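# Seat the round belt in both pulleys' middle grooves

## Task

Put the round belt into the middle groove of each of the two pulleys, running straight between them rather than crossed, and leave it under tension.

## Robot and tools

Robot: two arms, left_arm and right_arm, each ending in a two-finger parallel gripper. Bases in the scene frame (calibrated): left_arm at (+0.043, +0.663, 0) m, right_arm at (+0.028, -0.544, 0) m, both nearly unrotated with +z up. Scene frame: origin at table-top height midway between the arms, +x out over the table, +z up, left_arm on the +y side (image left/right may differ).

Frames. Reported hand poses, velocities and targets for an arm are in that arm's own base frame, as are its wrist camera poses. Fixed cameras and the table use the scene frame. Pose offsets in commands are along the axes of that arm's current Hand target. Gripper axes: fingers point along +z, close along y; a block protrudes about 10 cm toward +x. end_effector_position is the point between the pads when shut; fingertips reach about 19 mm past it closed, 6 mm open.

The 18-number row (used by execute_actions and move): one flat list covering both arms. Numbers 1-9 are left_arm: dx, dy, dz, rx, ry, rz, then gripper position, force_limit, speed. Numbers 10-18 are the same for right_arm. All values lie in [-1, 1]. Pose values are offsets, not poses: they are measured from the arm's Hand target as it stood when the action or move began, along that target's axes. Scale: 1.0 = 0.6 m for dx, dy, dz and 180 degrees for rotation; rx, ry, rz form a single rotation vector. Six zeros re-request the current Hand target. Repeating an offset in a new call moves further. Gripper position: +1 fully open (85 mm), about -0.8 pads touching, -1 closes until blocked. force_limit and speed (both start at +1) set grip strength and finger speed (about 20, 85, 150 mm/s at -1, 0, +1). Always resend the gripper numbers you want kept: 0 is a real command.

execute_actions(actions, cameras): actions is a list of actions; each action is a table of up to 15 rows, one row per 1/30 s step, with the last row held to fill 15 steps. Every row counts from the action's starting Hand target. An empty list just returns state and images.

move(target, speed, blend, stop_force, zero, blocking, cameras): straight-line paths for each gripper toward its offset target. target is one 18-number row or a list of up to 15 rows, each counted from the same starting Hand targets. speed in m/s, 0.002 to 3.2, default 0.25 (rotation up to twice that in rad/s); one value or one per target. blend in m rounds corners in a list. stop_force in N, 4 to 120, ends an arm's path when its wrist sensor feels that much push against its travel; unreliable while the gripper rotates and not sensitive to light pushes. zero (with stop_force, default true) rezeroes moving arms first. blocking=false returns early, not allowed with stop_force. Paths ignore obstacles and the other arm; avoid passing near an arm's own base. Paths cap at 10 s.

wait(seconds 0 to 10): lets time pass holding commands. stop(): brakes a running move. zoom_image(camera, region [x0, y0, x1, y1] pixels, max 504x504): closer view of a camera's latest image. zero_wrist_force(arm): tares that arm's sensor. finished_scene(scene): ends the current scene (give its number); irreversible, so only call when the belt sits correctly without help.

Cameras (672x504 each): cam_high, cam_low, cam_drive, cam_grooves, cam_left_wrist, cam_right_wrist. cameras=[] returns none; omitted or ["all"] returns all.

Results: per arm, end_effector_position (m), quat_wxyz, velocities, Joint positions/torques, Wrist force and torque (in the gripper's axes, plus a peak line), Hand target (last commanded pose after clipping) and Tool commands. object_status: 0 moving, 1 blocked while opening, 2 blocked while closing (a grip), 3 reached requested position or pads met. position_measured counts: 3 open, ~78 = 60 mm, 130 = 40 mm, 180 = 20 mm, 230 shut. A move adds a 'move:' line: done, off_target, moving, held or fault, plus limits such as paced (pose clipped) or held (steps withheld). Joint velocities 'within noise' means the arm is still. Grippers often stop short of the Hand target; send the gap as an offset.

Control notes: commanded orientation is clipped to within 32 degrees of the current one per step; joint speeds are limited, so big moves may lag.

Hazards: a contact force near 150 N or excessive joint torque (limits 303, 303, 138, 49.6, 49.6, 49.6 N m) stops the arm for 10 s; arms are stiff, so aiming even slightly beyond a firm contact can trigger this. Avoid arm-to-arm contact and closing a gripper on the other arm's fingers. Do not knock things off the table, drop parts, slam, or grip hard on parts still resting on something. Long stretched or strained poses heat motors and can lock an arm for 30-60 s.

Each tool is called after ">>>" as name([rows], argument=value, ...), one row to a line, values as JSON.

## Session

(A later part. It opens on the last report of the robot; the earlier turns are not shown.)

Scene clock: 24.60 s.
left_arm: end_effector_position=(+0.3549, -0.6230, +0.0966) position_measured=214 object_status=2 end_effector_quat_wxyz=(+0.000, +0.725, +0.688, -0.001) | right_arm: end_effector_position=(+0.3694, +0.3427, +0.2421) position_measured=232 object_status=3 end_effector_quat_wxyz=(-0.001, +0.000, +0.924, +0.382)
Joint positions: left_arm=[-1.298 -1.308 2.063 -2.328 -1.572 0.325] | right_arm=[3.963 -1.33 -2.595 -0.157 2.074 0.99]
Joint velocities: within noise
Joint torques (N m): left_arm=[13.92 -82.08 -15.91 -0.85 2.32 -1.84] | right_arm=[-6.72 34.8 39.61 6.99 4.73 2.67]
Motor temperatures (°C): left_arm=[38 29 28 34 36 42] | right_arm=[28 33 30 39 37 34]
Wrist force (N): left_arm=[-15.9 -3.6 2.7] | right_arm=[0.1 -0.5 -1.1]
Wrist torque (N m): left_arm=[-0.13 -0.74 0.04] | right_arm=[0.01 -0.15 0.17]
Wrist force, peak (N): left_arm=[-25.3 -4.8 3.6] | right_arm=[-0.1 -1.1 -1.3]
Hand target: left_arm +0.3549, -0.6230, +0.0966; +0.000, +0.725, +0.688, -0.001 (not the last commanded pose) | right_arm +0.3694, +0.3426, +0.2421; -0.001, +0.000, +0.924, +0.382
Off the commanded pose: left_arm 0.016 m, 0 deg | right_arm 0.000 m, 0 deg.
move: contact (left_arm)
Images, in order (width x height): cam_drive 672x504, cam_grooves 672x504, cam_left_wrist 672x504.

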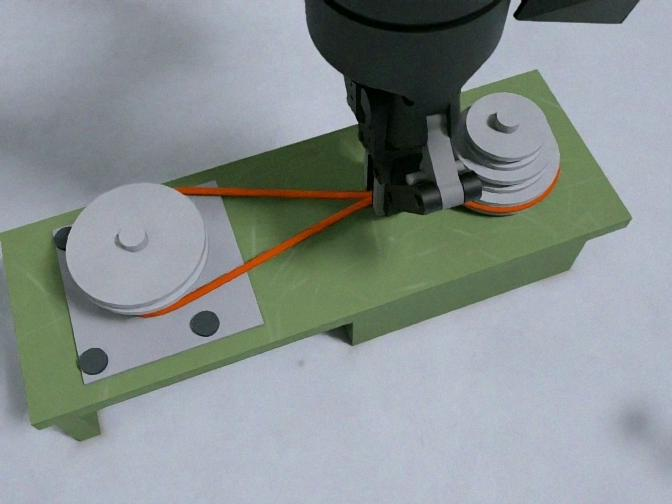

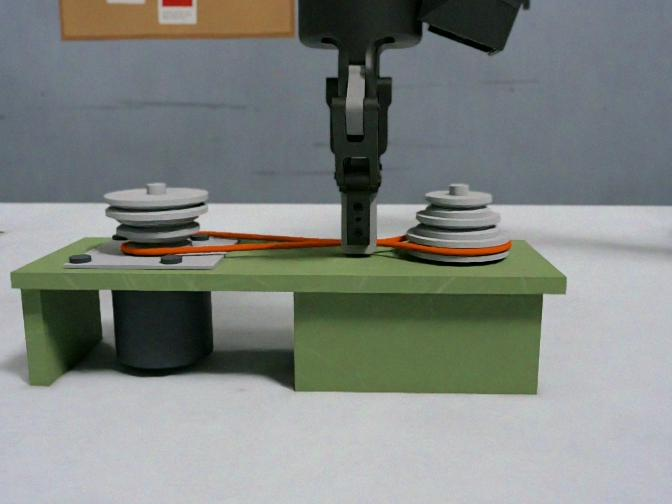

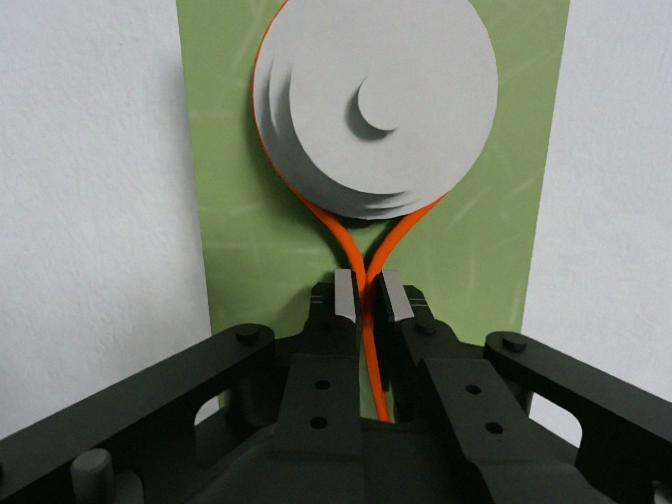

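>>> move([
  [0,0,0,0,0,0,0.68,0,0,0,0,0,0,0,0,-1,1,0],
  [0.016,0,-0.1,0,0,0,0.68,0,0,0,0,0,0,0,0,-1,1,0],
], speed=0.15, cameras=["cam_grooves","cam_drive","cam_left_wrist"])

>>> zoom_image(camera="cam_left_wrist", region=[150, 0, 600, 504])

Scene clock: 27.30 s.
left_arm: end_effector_position=(+0.3555, -0.6134, +0.1566) position_measured=44 object_status=3 end_effector_quat_wxyz=(+0.000, +0.725, +0.688, -0.001) | right_arm: end_effector_position=(+0.3694, +0.3426, +0.2421) position_measured=232 object_status=3 end_effector_quat_wxyz=(-0.001, +0.000, +0.924, +0.382)
Joint positions: left_arm=[-1.293 -1.39 2.034 -2.216 -1.572 0.33] | right_arm=[3.963 -1.33 -2.595 -0.157 2.074 0.99]
Joint velocities: within noise
Joint torques (N m): left_arm=[-6.19 -64.37 -30.25 -3.15 2.29 -1.52] | right_arm=[-4.61 33.25 33.05 4.98 4.49 2.48]
Motor temperatures (°C): left_arm=[38 29 28 34 36 42] | right_arm=[28 33 30 39 37 34]
Wrist force (N): left_arm=[3.2 -0.5 2.4] | right_arm=[-0.2 -0.7 -0.9]
Wrist torque (N m): left_arm=[-0.20 -0.47 0.01] | right_arm=[-0.04 -0.10 0.17]
Wrist force, peak (N): left_arm=[-16.1 -3.4 2.4] | right_arm=[-0.1 -1.0 -1.3]
Hand target: left_arm +0.3554, -0.6134, +0.1566; +0.000, +0.725, +0.688, -0.001 | right_arm +0.3694, +0.3426, +0.2421; -0.001, +0.000, +0.924, +0.382
Off the commanded pose: left_arm 0.000 m, 0 deg | right_arm 0.000 m, 0 deg.
move: done
Images, in order (width x height): cam_drive 672x504, cam_grooves 672x504, cam_left_wrist 672x504.

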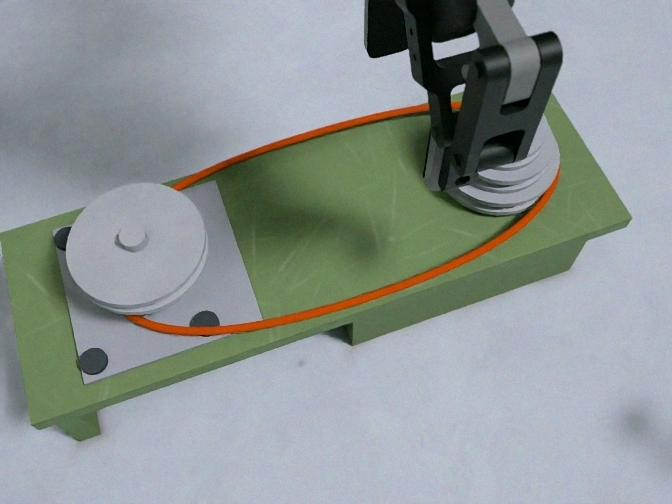

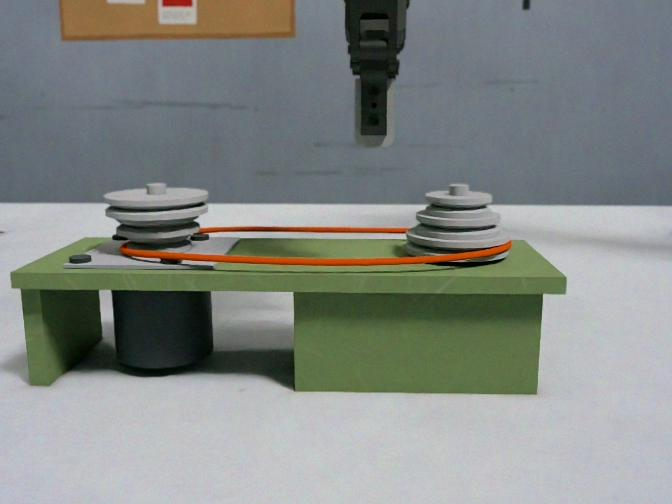

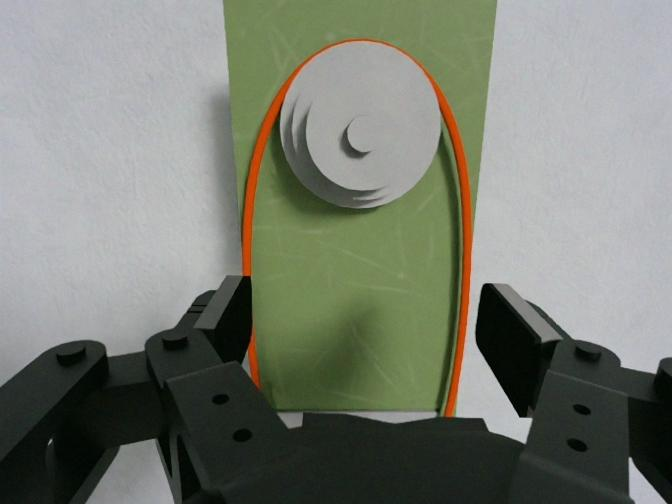

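Scaled by 1.000.

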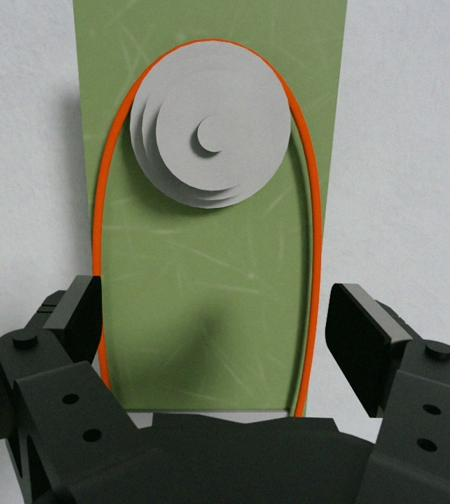

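>>> move([
  [0.0175,0.0638,0,0,0,0,-0.3,0,0,0,0,0,0,0,0,-1,1,0],
  [0.0175,0.0638,0.1,0,0,0,-0.3,0,0,0,0,0,0,0,0,-1,1,0],
], speed=0.15, cameras=["cam_grooves","cam_drive","cam_left_wrist"])

Scene clock: 28.67 s.
left_arm: end_effector_position=(+0.3941, -0.6049, +0.0965) position_measured=167 object_status=3 end_effector_quat_wxyz=(+0.000, +0.725, +0.688, -0.001) | right_arm: end_effector_position=(+0.3694, +0.3426, +0.2421) position_measured=232 object_status=3 end_effector_quat_wxyz=(-0.001, +0.000, +0.924, +0.382)
Joint positions: left_arm=[-1.237 -1.3 2.054 -2.325 -1.572 0.387] | right_arm=[3.963 -1.33 -2.595 -0.157 2.074 0.99]
Joint velocities: within noise
Joint torques (N m): left_arm=[14.78 -62.01 -46.86 -6.63 -2.7 1.74] | right_arm=[-4.45 33.24 30.25 4.06 4.02 2.69]
Motor temperatures (°C): left_arm=[38 29 28 34 36 42] | right_arm=[28 33 30 39 37 34]
Wrist force (N): left_arm=[3.1 -0.4 2.2] | right_arm=[0.2 -0.5 -1.0]
Wrist torque (N m): left_arm=[-0.19 -0.47 0.02] | right_arm=[0.00 -0.16 0.17]
Wrist force, peak (N): left_arm=[3.9 -0.4 4.8] | right_arm=[0.1 -1.0 -1.1]
Hand target: left_arm +0.3942, -0.6050, +0.0965; +0.000, +0.725, +0.688, -0.001 | right_arm +0.3694, +0.3426, +0.2421; -0.001, +0.000, +0.924, +0.382
Off the commanded pose: left_arm 0.000 m, 0 deg | right_arm 0.000 m, 0 deg.
move: done
Images, in order (width x height): cam_drive 672x504, cam_grooves 672x504, cam_left_wrist 672x504.

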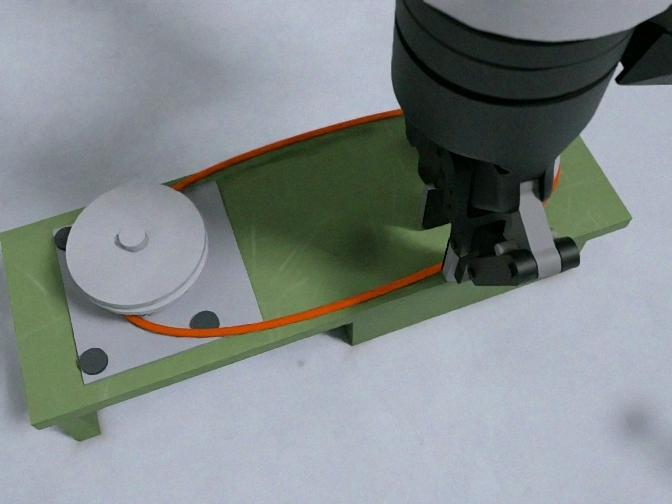

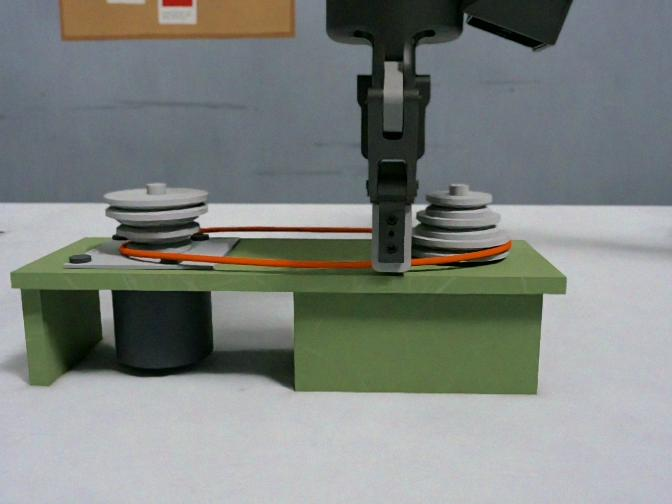

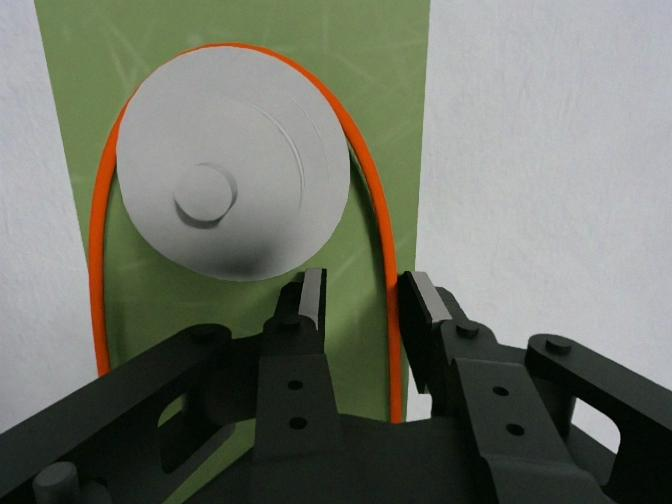

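>>> move([
  [0,0,0,0,0,0,-1,-0.3,-0.7,0,0,0,0,0,0,-1,1,0],
  [0.033,-0.01,-0.083,0,0,0,-1,-0.3,-0.7,0,0,0,0,0,0,-1,1,0],
], speed=0.1, cameras=["cam_grooves","cam_drive","cam_left_wrist"])

>>> zoom_image(camera="cam_grooves", region=[340, 120, 600, 290])

Scene clock: 30.53 s.
left_arm: end_effector_position=(+0.3893, -0.5848, +0.1463) position_measured=223 object_status=2 end_effector_quat_wxyz=(+0.000, +0.725, +0.688, -0.001) | right_arm: end_effector_position=(+0.3694, +0.3426, +0.2421) position_measured=232 object_status=3 end_effector_quat_wxyz=(-0.001, +0.000, +0.924, +0.382)
Joint positions: left_arm=[-1.234 -1.388 2.055 -2.238 -1.572 0.39] | right_arm=[3.963 -1.33 -2.595 -0.157 2.074 0.99]
Joint velocities: within noise
Joint torques (N m): left_arm=[2.34 -57.53 -51 -4.6 -1.55 -0.01] | right_arm=[-4.3 33.33 28.48 2.47 3.88 2.54]
Motor temperatures (°C): left_arm=[38 29 28 34 36 42] | right_arm=[28 33 30 39 37 34]
Wrist force (N): left_arm=[2.7 -0.3 2.5] | right_arm=[0.0 -0.7 -1.5]
Wrist torque (N m): left_arm=[-0.16 -0.43 -0.01] | right_arm=[-0.03 -0.12 0.17]
Wrist force, peak (N): left_arm=[2.4 0.1 4.4] | right_arm=[-0.2 -0.9 -1.4]
Hand target: left_arm +0.3893, -0.5848, +0.1463; +0.000, +0.725, +0.688, -0.001 | right_arm +0.3694, +0.3426, +0.2421; -0.001, +0.000, +0.924, +0.382
Off the commanded pose: left_arm 0.000 m, 0 deg | right_arm 0.000 m, 0 deg.
move: done
Images, in order (width x height): cam_drive 672x504, cam_grooves 672x504, cam_left_wrist 672x504.

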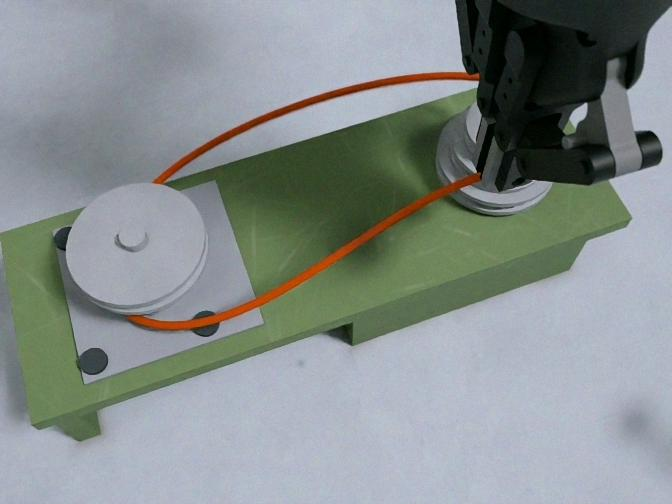

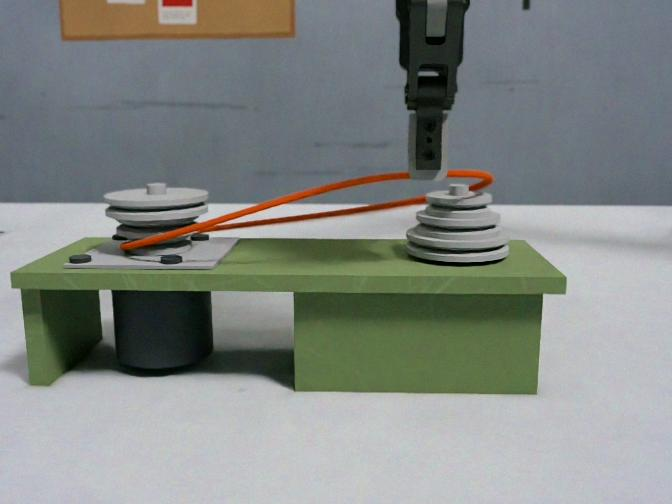

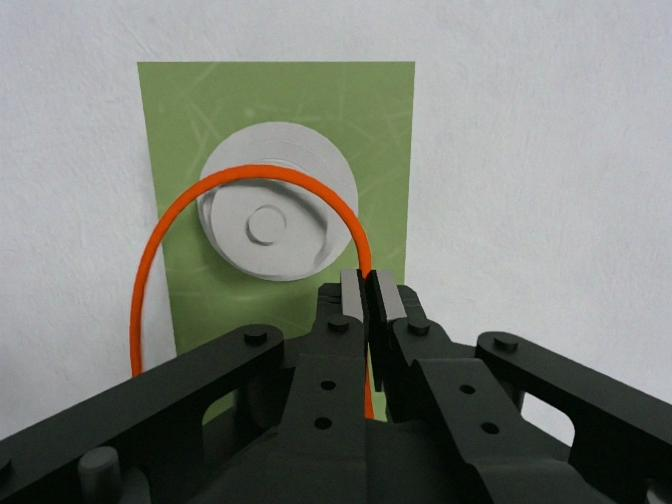

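Scaled by 1.938 from the camera's 672x504 image, which has a finer 960x720 frame.

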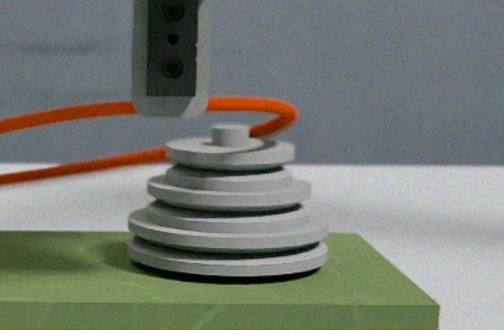

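>>> move(target=[-0.0283,-0.0575,-0.033,0,0,-0.5,-1,-0.3,-0.7,0,0,0,0,0,0,-1,1,0], speed=0.35)

>>> zoom_image(camera="cam_low", region=[140, 190, 290, 280])

Scene clock: 33.87 s.
left_arm: end_effector_position=(+0.3539, -0.6000, +0.1662) position_measured=223 object_status=2 end_effector_quat_wxyz=(+0.000, +0.026, +1.000, -0.001) | right_arm: end_effector_position=(+0.3694, +0.3426, +0.2421) position_measured=232 object_status=3 end_effector_quat_wxyz=(-0.001, +0.000, +0.924, +0.382)
Joint positions: left_arm=[-1.29 -1.42 2.049 -2.201 -1.572 -1.237] | right_arm=[3.963 -1.33 -2.595 -0.157 2.074 0.99]
Joint velocities: within noise
Joint torques (N m): left_arm=[14.89 -59.32 -47.25 -6.13 0.6 -2.23] | right_arm=[-2.85 32.5 29.45 2.74 3.19 2.37]
Motor temperatures (°C): left_arm=[38 29 28 34 36 42] | right_arm=[28 33 30 39 37 34]
Wrist force (N): left_arm=[3.1 -0.3 2.5] | right_arm=[-0.1 -0.7 -1.2]
Wrist torque (N m): left_arm=[-0.16 -0.47 0.00] | right_arm=[-0.04 -0.12 0.17]
Wrist force, peak (N): left_arm=[3.3 -0.9 2.5] | right_arm=[0.4 -0.8 -1.4]
Hand target: left_arm +0.3539, -0.5999, +0.1661; +0.000, +0.026, +1.000, -0.001 | right_arm +0.3694, +0.3426, +0.2421; -0.001, +0.000, +0.924, +0.382
Off the commanded pose: left_arm 0.000 m, 0 deg | right_arm 0.000 m, 0 deg.
move: done

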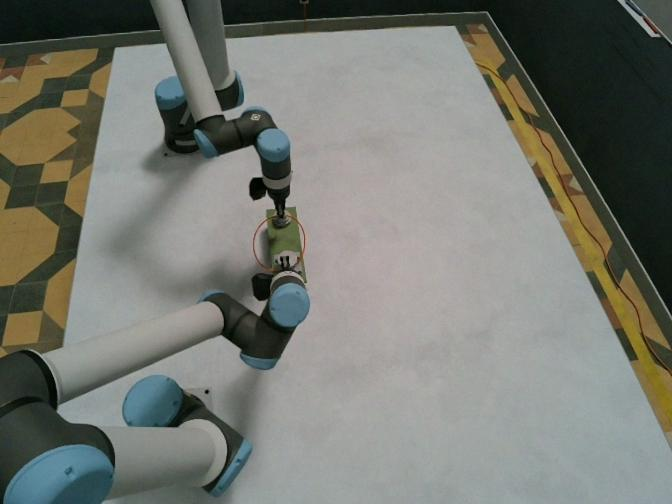

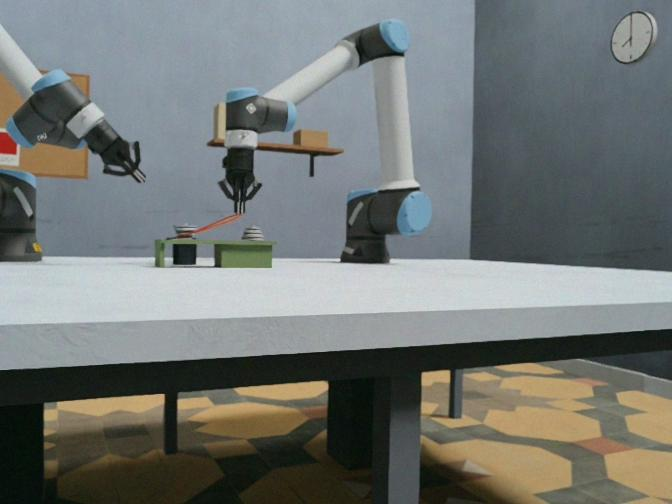

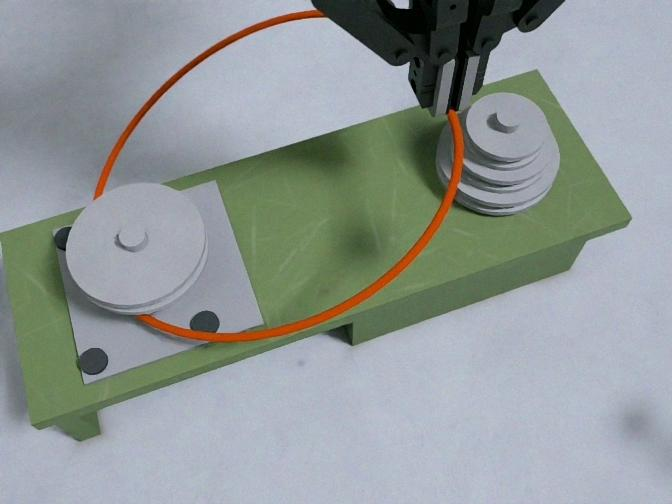

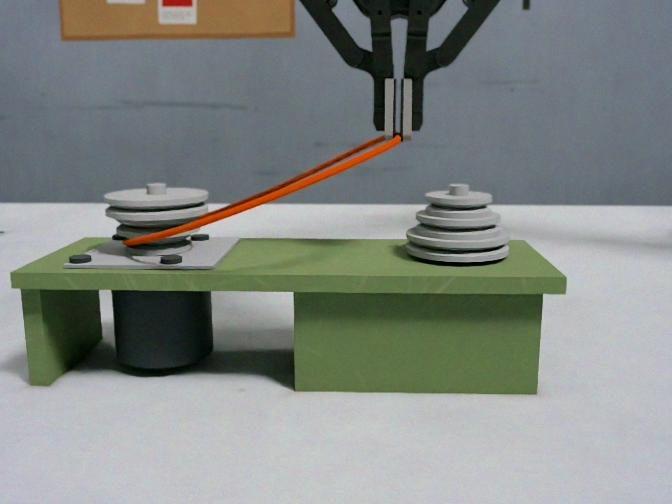

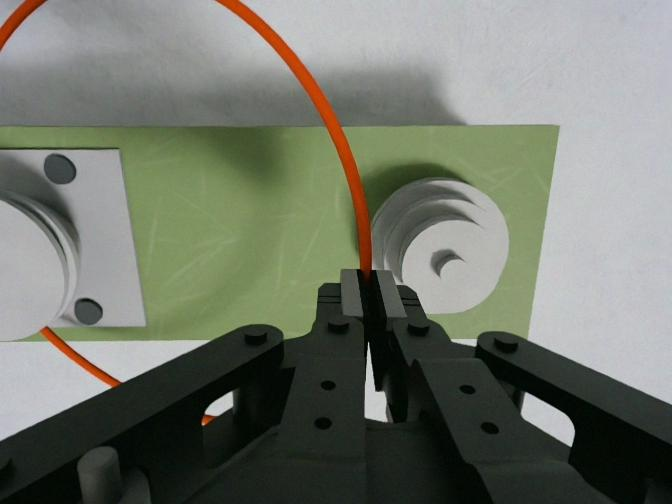

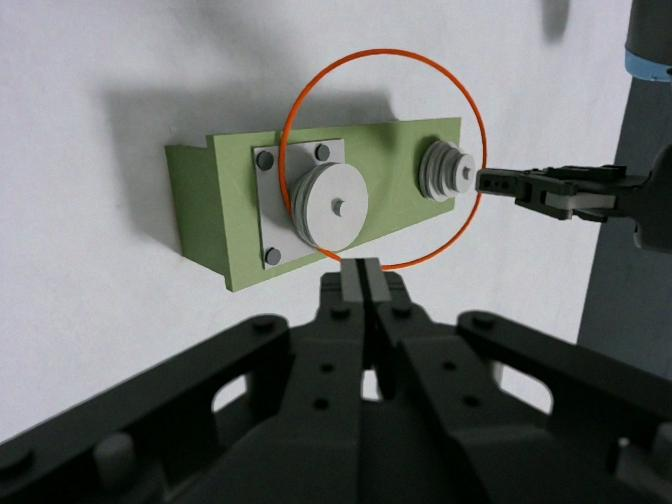

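Scaled by 3.360 from the camera's 672x504 image, which has a finer 960x720 frame.

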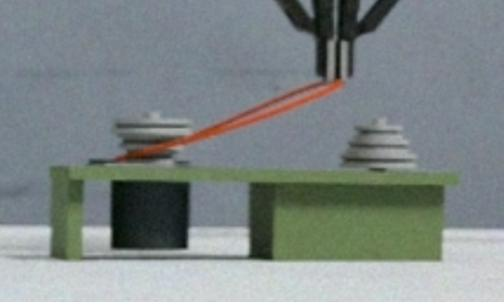

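>>> move([
  [0,-0.0417,0,0,0,0,-1,-0.3,-0.7,0,0,0,0,0,0,-1,1,0],
  [0,-0.0417,-0.083,0,0,0,-1,-0.3,-0.7,0,-0.04,0,0,0,0,-1,1,0],
  [0,0,-0.217,0.222,0,0,-1,-0.3,-0.7,0,0,-0.1,0,0,0,-1,1,0],
], speed=[0.1,0.15,0.35])

>>> zoom_image(camera="cam_low", region=[90, 140, 340, 280])

Scene clock: 36.30 s.
left_arm: end_effector_position=(+0.3541, -0.5997, +0.2964) position_measured=223 object_status=2 end_effector_quat_wxyz=(-0.009, +0.025, +0.939, -0.342) end_effector_velocity=(+0.000, -0.001, +0.003) end_effector_angular_velocity=(-0.008, -0.004, -0.003) | right_arm: end_effector_position=(+0.3695, +0.3003, +0.2847) position_measured=232 object_status=3 end_effector_quat_wxyz=(-0.001, +0.000, +0.924, +0.382)
Joint positions: left_arm=[-1.174 -1.605 2.267 -2.881 -1.854 -1.217] | right_arm=[3.877 -1.197 -2.564 -0.362 2.124 0.907]
Joint velocities: left_arm=[-0.001 -0.002 -0.001 -0.005 0 0.002] | right_arm=[within noise]
Joint torques (N m): left_arm=[-8.57 -26.24 -44.89 -8.42 -3.2 2.03] | right_arm=[11.3 1.87 31.8 6.15 -2.25 2.95]
Motor temperatures (°C): left_arm=[38 29 28 34 36 42] | right_arm=[28 33 30 39 37 34]
Wrist force (N): left_arm=[2.2 1.0 5.2] | right_arm=[0.2 -0.9 -1.5]
Wrist torque (N m): left_arm=[0.05 -0.36 -0.06] | right_arm=[-0.06 -0.20 0.19]
Wrist force, peak (N): left_arm=[2.0 2.4 6.1] | right_arm=[-0.2 -2.3 -1.0]
Hand target: left_arm +0.3540, -0.5997, +0.2963; -0.009, +0.025, +0.939, -0.342 | right_arm +0.3695, +0.3003, +0.2845; -0.001, +0.000, +0.924, +0.382
Off the commanded pose: left_arm 0.000 m, 0 deg | right_arm 0.000 m, 0 deg.
move: done

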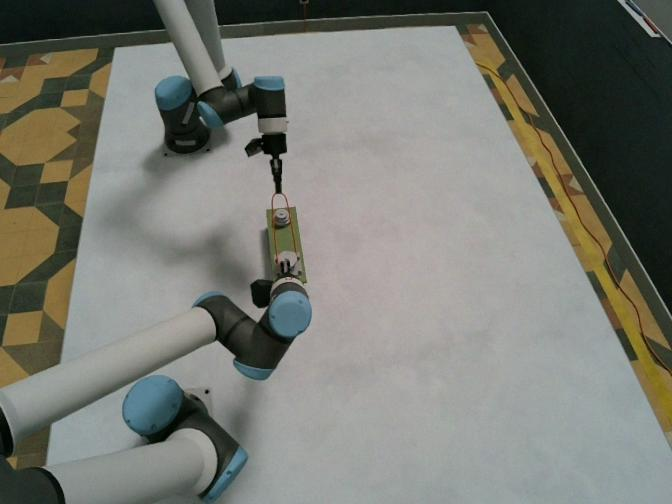

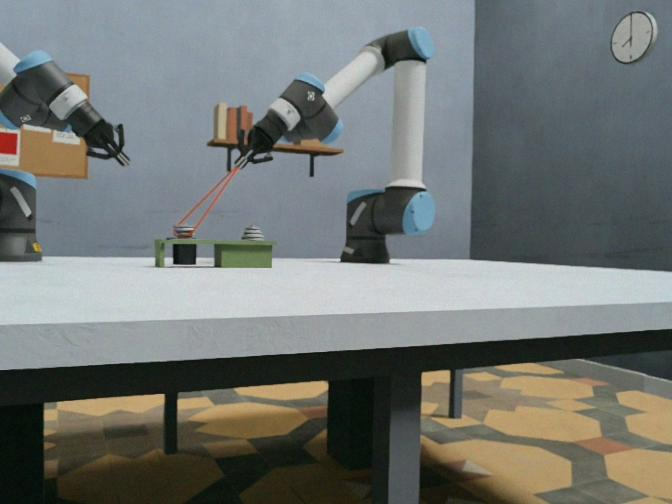

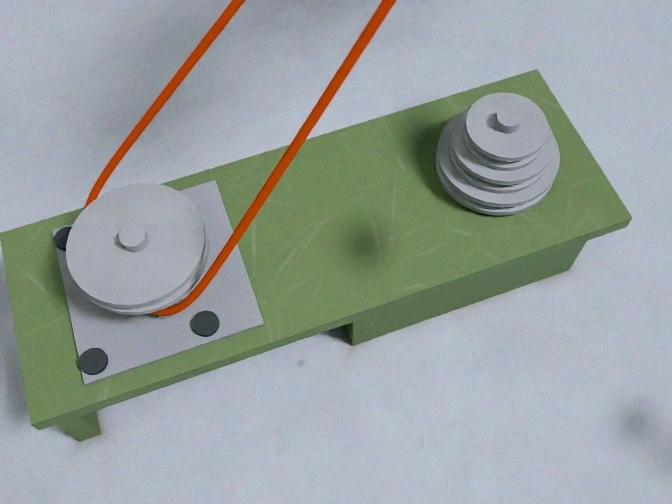

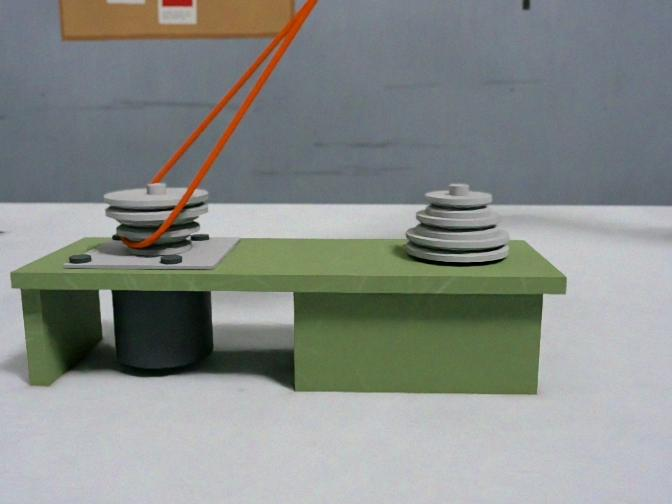

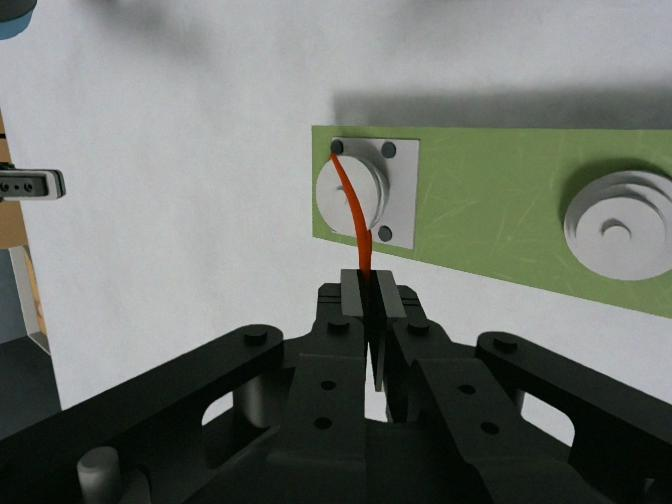

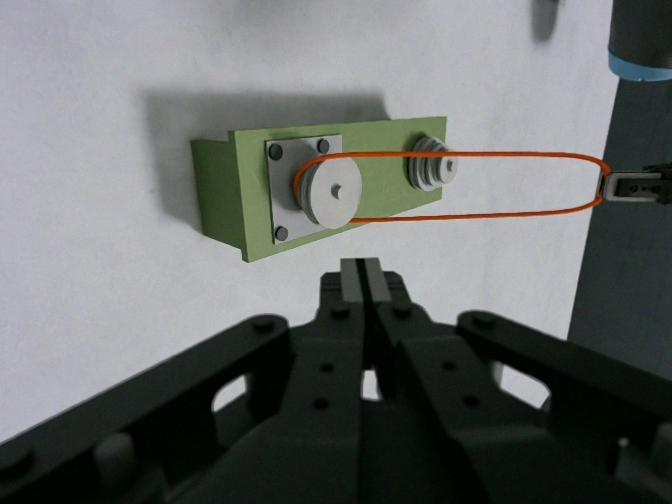

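Scaled by 2.016 from the camera's 672x504 image, which has a finer 960x720 frame.

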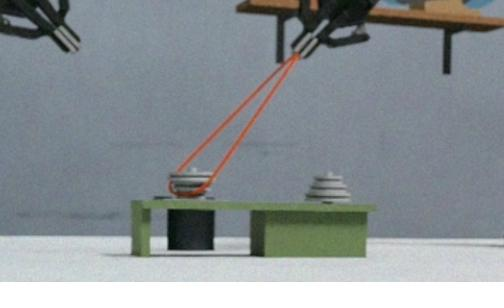

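>>> move([
  [0,0.107,0.193,-0.222,0,0,-1,-0.3,-0.7,0,0,0,0,0,0,-1,1,0],
  [0.003,0.0947,0.2035,-0.222,0,0,-1,-0.3,-0.7,0,0,0,0,0,0,-1,1,0],
], speed=[0.3,0.12])

>>> zoom_image(camera="cam_low", region=[140, 190, 290, 280])

Scene clock: 38.33 s.
left_arm: end_effector_position=(+0.3502, -0.6348, +0.1663) position_measured=223 object_status=2 end_effector_quat_wxyz=(+0.000, +0.026, +1.000, -0.001) | right_arm: end_effector_position=(+0.3695, +0.3003, +0.2845) position_measured=232 object_status=3 end_effector_quat_wxyz=(-0.001, +0.000, +0.924, +0.382)
Joint positions: left_arm=[-1.309 -1.377 1.996 -2.191 -1.572 -1.256] | right_arm=[3.877 -1.197 -2.565 -0.362 2.124 0.908]
Joint velocities: within noise
Joint torques (N m): left_arm=[17.38 -83.99 -30.89 -3.06 -0.08 2.12] | right_arm=[10.76 -3.72 35.75 2.94 -2.17 2.88]
Motor temperatures (°C): left_arm=[38 29 28 34 36 42] | right_arm=[28 33 30 39 37 34]
Wrist force (N): left_arm=[2.8 -0.2 1.9] | right_arm=[0.2 -0.4 -1.5]
Wrist torque (N m): left_arm=[-0.16 -0.41 -0.01] | right_arm=[0.02 -0.19 0.18]
Wrist force, peak (N): left_arm=[2.3 1.6 5.6] | right_arm=[-0.5 -0.7 -1.6]
Hand target: left_arm +0.3503, -0.6346, +0.1663; +0.000, +0.026, +1.000, -0.001 | right_arm +0.3695, +0.3003, +0.2845; -0.001, +0.000, +0.924, +0.382
Off the commanded pose: left_arm 0.000 m, 0 deg | right_arm 0.000 m, 0 deg.
move: done

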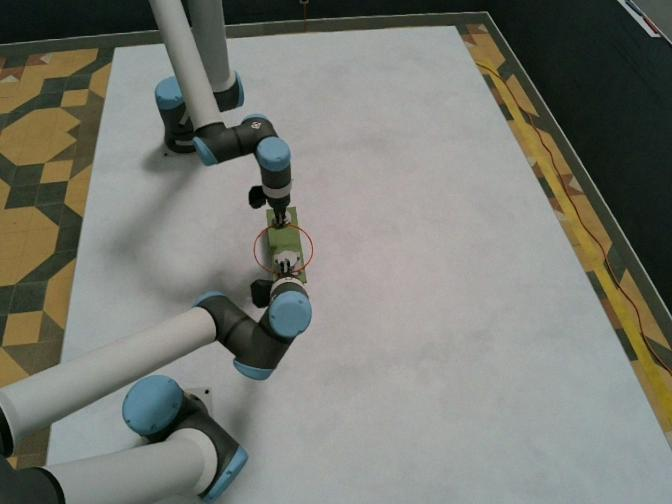

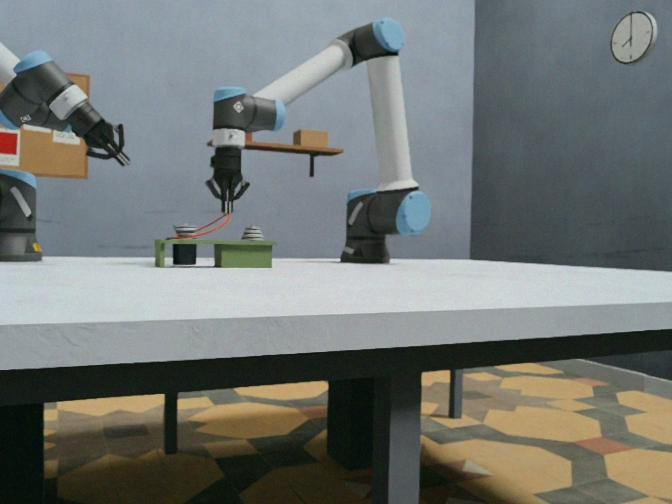

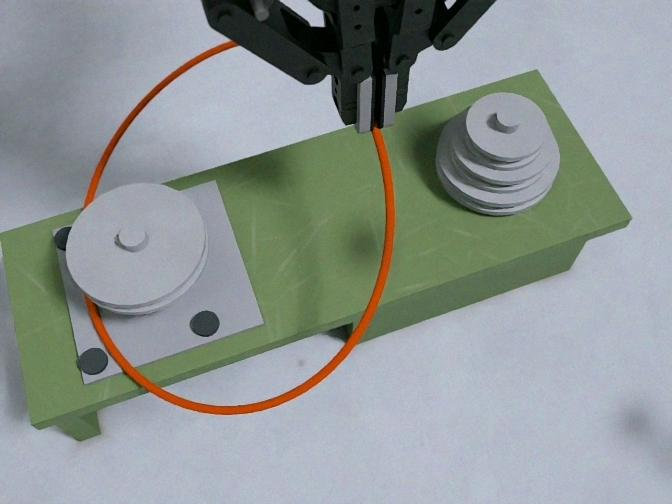

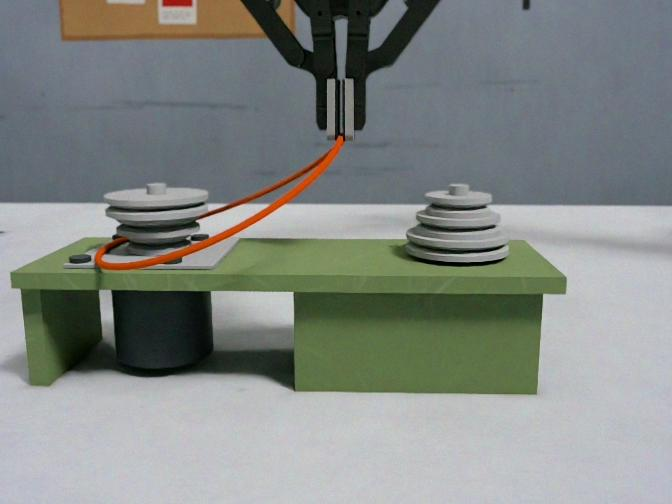

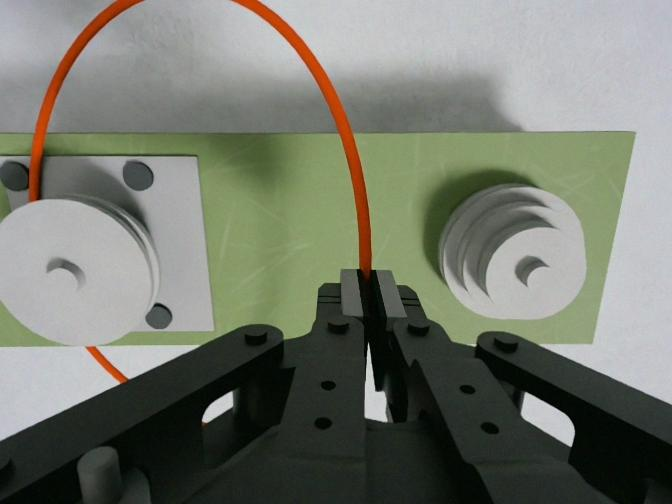

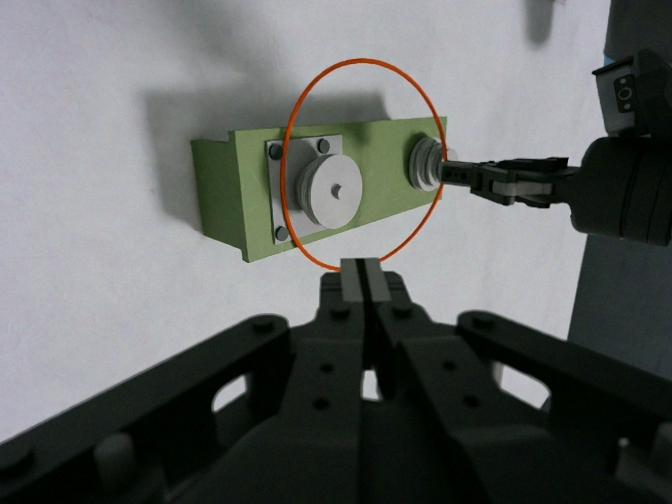

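Scaled by 3.360 from the camera's 672x504 image, which has a finer 960x720 frame.

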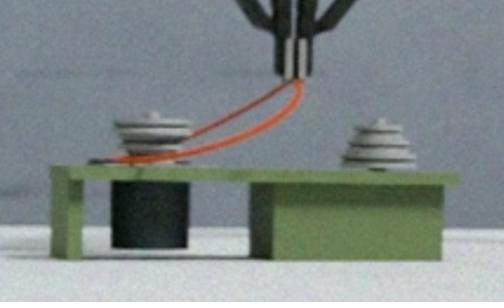

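>>> move([
  [0,-0.025,0,0,0,0,-1,-0.3,-0.7,0,0,0,0,0,0,-1,1,0],
  [0,-0.025,-0.2,0,0,0,-1,-0.3,-0.7,0,0,0,0,0,0,-1,1,0],
], speed=[0.12,0.12], cameras=["cam_grooves","cam_drive","cam_right_wrist"])

>>> zoom_image(camera="cam_grooves", region=[0, 60, 504, 300])

Scene clock: 40.13 s.
left_arm: end_effector_position=(+0.3496, -0.6495, +0.2864) position_measured=223 object_status=2 end_effector_quat_wxyz=(+0.000, +0.026, +1.000, -0.001) | right_arm: end_effector_position=(+0.3695, +0.3003, +0.2845) position_measured=232 object_status=3 end_effector_quat_wxyz=(-0.001, +0.000, +0.924, +0.382)
Joint positions: left_arm=[-1.315 -1.458 1.852 -1.966 -1.572 -1.262] | right_arm=[3.877 -1.197 -2.565 -0.362 2.124 0.908]
Joint velocities: within noise
Joint torques (N m): left_arm=[13.9 -44.66 -40.77 -3.79 1.66 2.12] | right_arm=[9.84 -3.78 39.37 3.73 -2.03 2.82]
Motor temperatures (°C): left_arm=[38 29 28 34 36 42] | right_arm=[28 33 30 39 37 34]
Wrist force (N): left_arm=[3.0 -0.8 2.8] | right_arm=[0.0 -0.3 -0.8]
Wrist torque (N m): left_arm=[-0.25 -0.44 -0.02] | right_arm=[0.04 -0.15 0.18]
Wrist force, peak (N): left_arm=[3.0 -2.5 4.4] | right_arm=[-0.2 -0.7 -1.6]
Hand target: left_arm +0.3496, -0.6495, +0.2863; +0.000, +0.026, +1.000, -0.001 | right_arm +0.3695, +0.3003, +0.2845; -0.001, +0.000, +0.924, +0.382
Off the commanded pose: left_arm 0.000 m, 0 deg | right_arm 0.000 m, 0 deg.
move: done
Images, in order (width x height): cam_drive 672x504, cam_grooves 672x504, cam_right_wrist 672x504.

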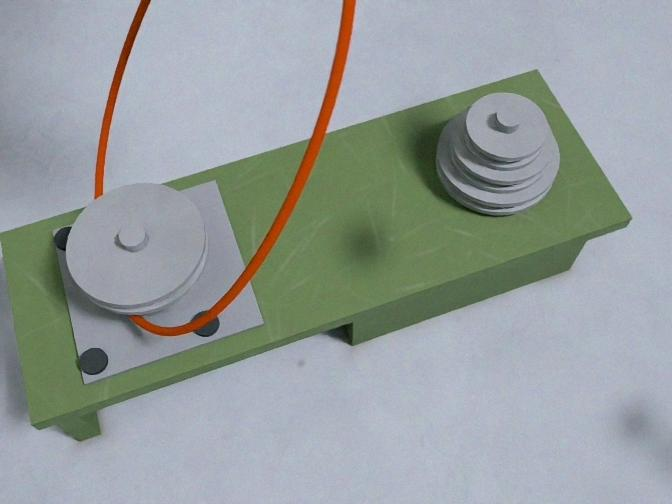

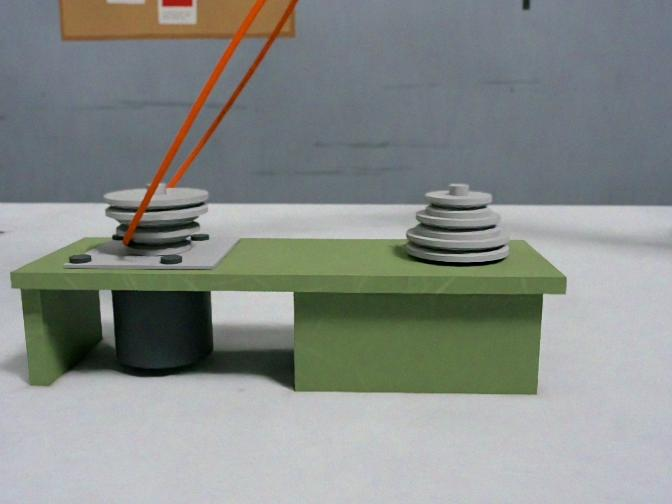

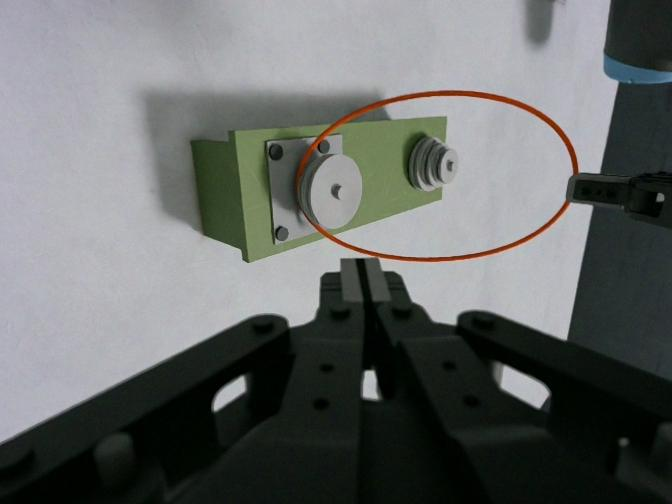

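Scaled by 1.000.

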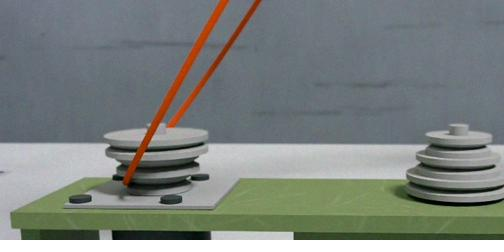

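>>> move([
  [0,-0.025,0.21,0,0,0,-1,-0.3,-0.7,0,0,0,0,0,0,-1,1,0],
  [0,-0.025,0.19,0.222,0,0,-1,-0.3,-0.7,0,0,0,0,0,0,-1,1,0],
], speed=[0.2,0.25], cameras=["cam_grooves","cam_drive","cam_right_wrist"])

>>> zoom_image(camera="cam_grooves", region=[0, 60, 504, 300])

Scene clock: 42.97 s.
left_arm: end_effector_position=(+0.3488, -0.6645, +0.1723) position_measured=223 object_status=2 end_effector_quat_wxyz=(-0.009, +0.024, +0.939, -0.342) | right_arm: end_effector_position=(+0.3695, +0.3003, +0.2845) position_measured=232 object_status=3 end_effector_quat_wxyz=(-0.001, +0.000, +0.924, +0.382)
Joint positions: left_arm=[-1.226 -1.337 2.274 -3.166 -1.823 -1.26] | right_arm=[3.877 -1.197 -2.565 -0.362 2.124 0.908]
Joint velocities: within noise
Joint torques (N m): left_arm=[-16.23 -69.63 -38.77 -7.6 -1.19 2.12] | right_arm=[9.15 -2.94 45.33 5.45 -2.23 2.47]
Motor temperatures (°C): left_arm=[38 29 28 34 36 42] | right_arm=[28 33 30 39 37 34]
Wrist force (N): left_arm=[2.3 0.9 1.6] | right_arm=[-0.6 -0.5 -1.3]
Wrist torque (N m): left_arm=[0.02 -0.35 -0.07] | right_arm=[0.00 -0.05 0.18]
Wrist force, peak (N): left_arm=[3.3 -1.2 6.2] | right_arm=[-0.1 -0.9 -1.6]
Hand target: left_arm +0.3487, -0.6646, +0.1724; -0.009, +0.025, +0.939, -0.342 | right_arm +0.3695, +0.3003, +0.2845; -0.001, +0.000, +0.924, +0.382
Off the commanded pose: left_arm 0.000 m, 0 deg | right_arm 0.000 m, 0 deg.
move: done
Images, in order (width x height): cam_drive 672x504, cam_grooves 672x504, cam_right_wrist 672x504.

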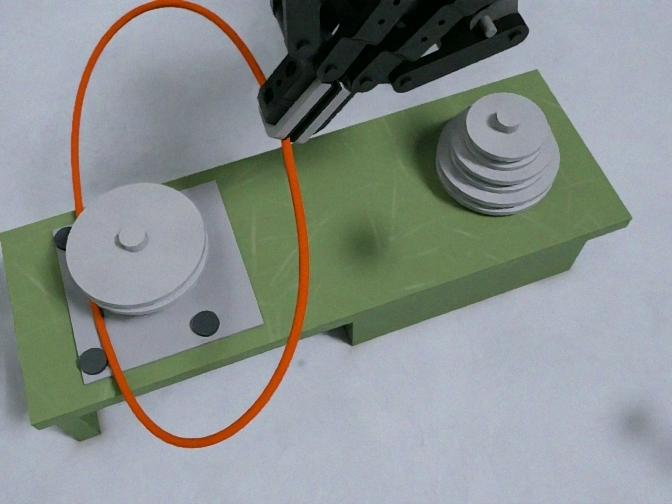

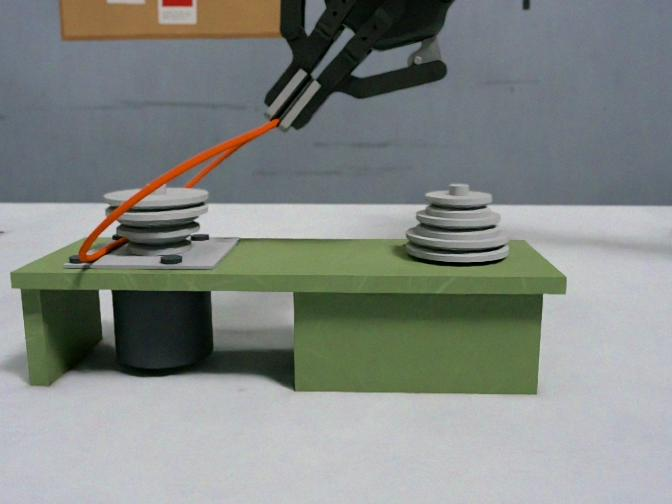

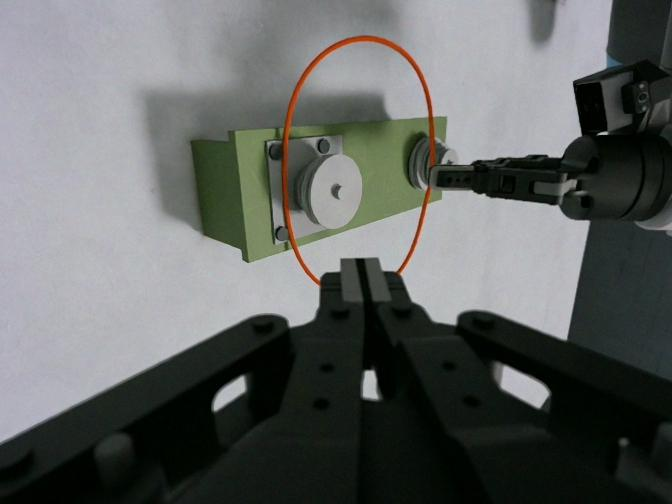

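Scaled by 1.000.

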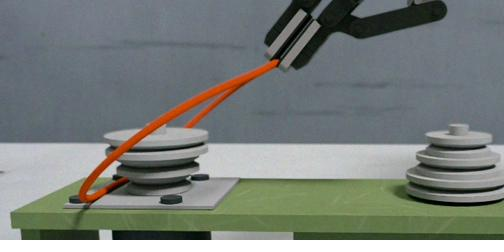

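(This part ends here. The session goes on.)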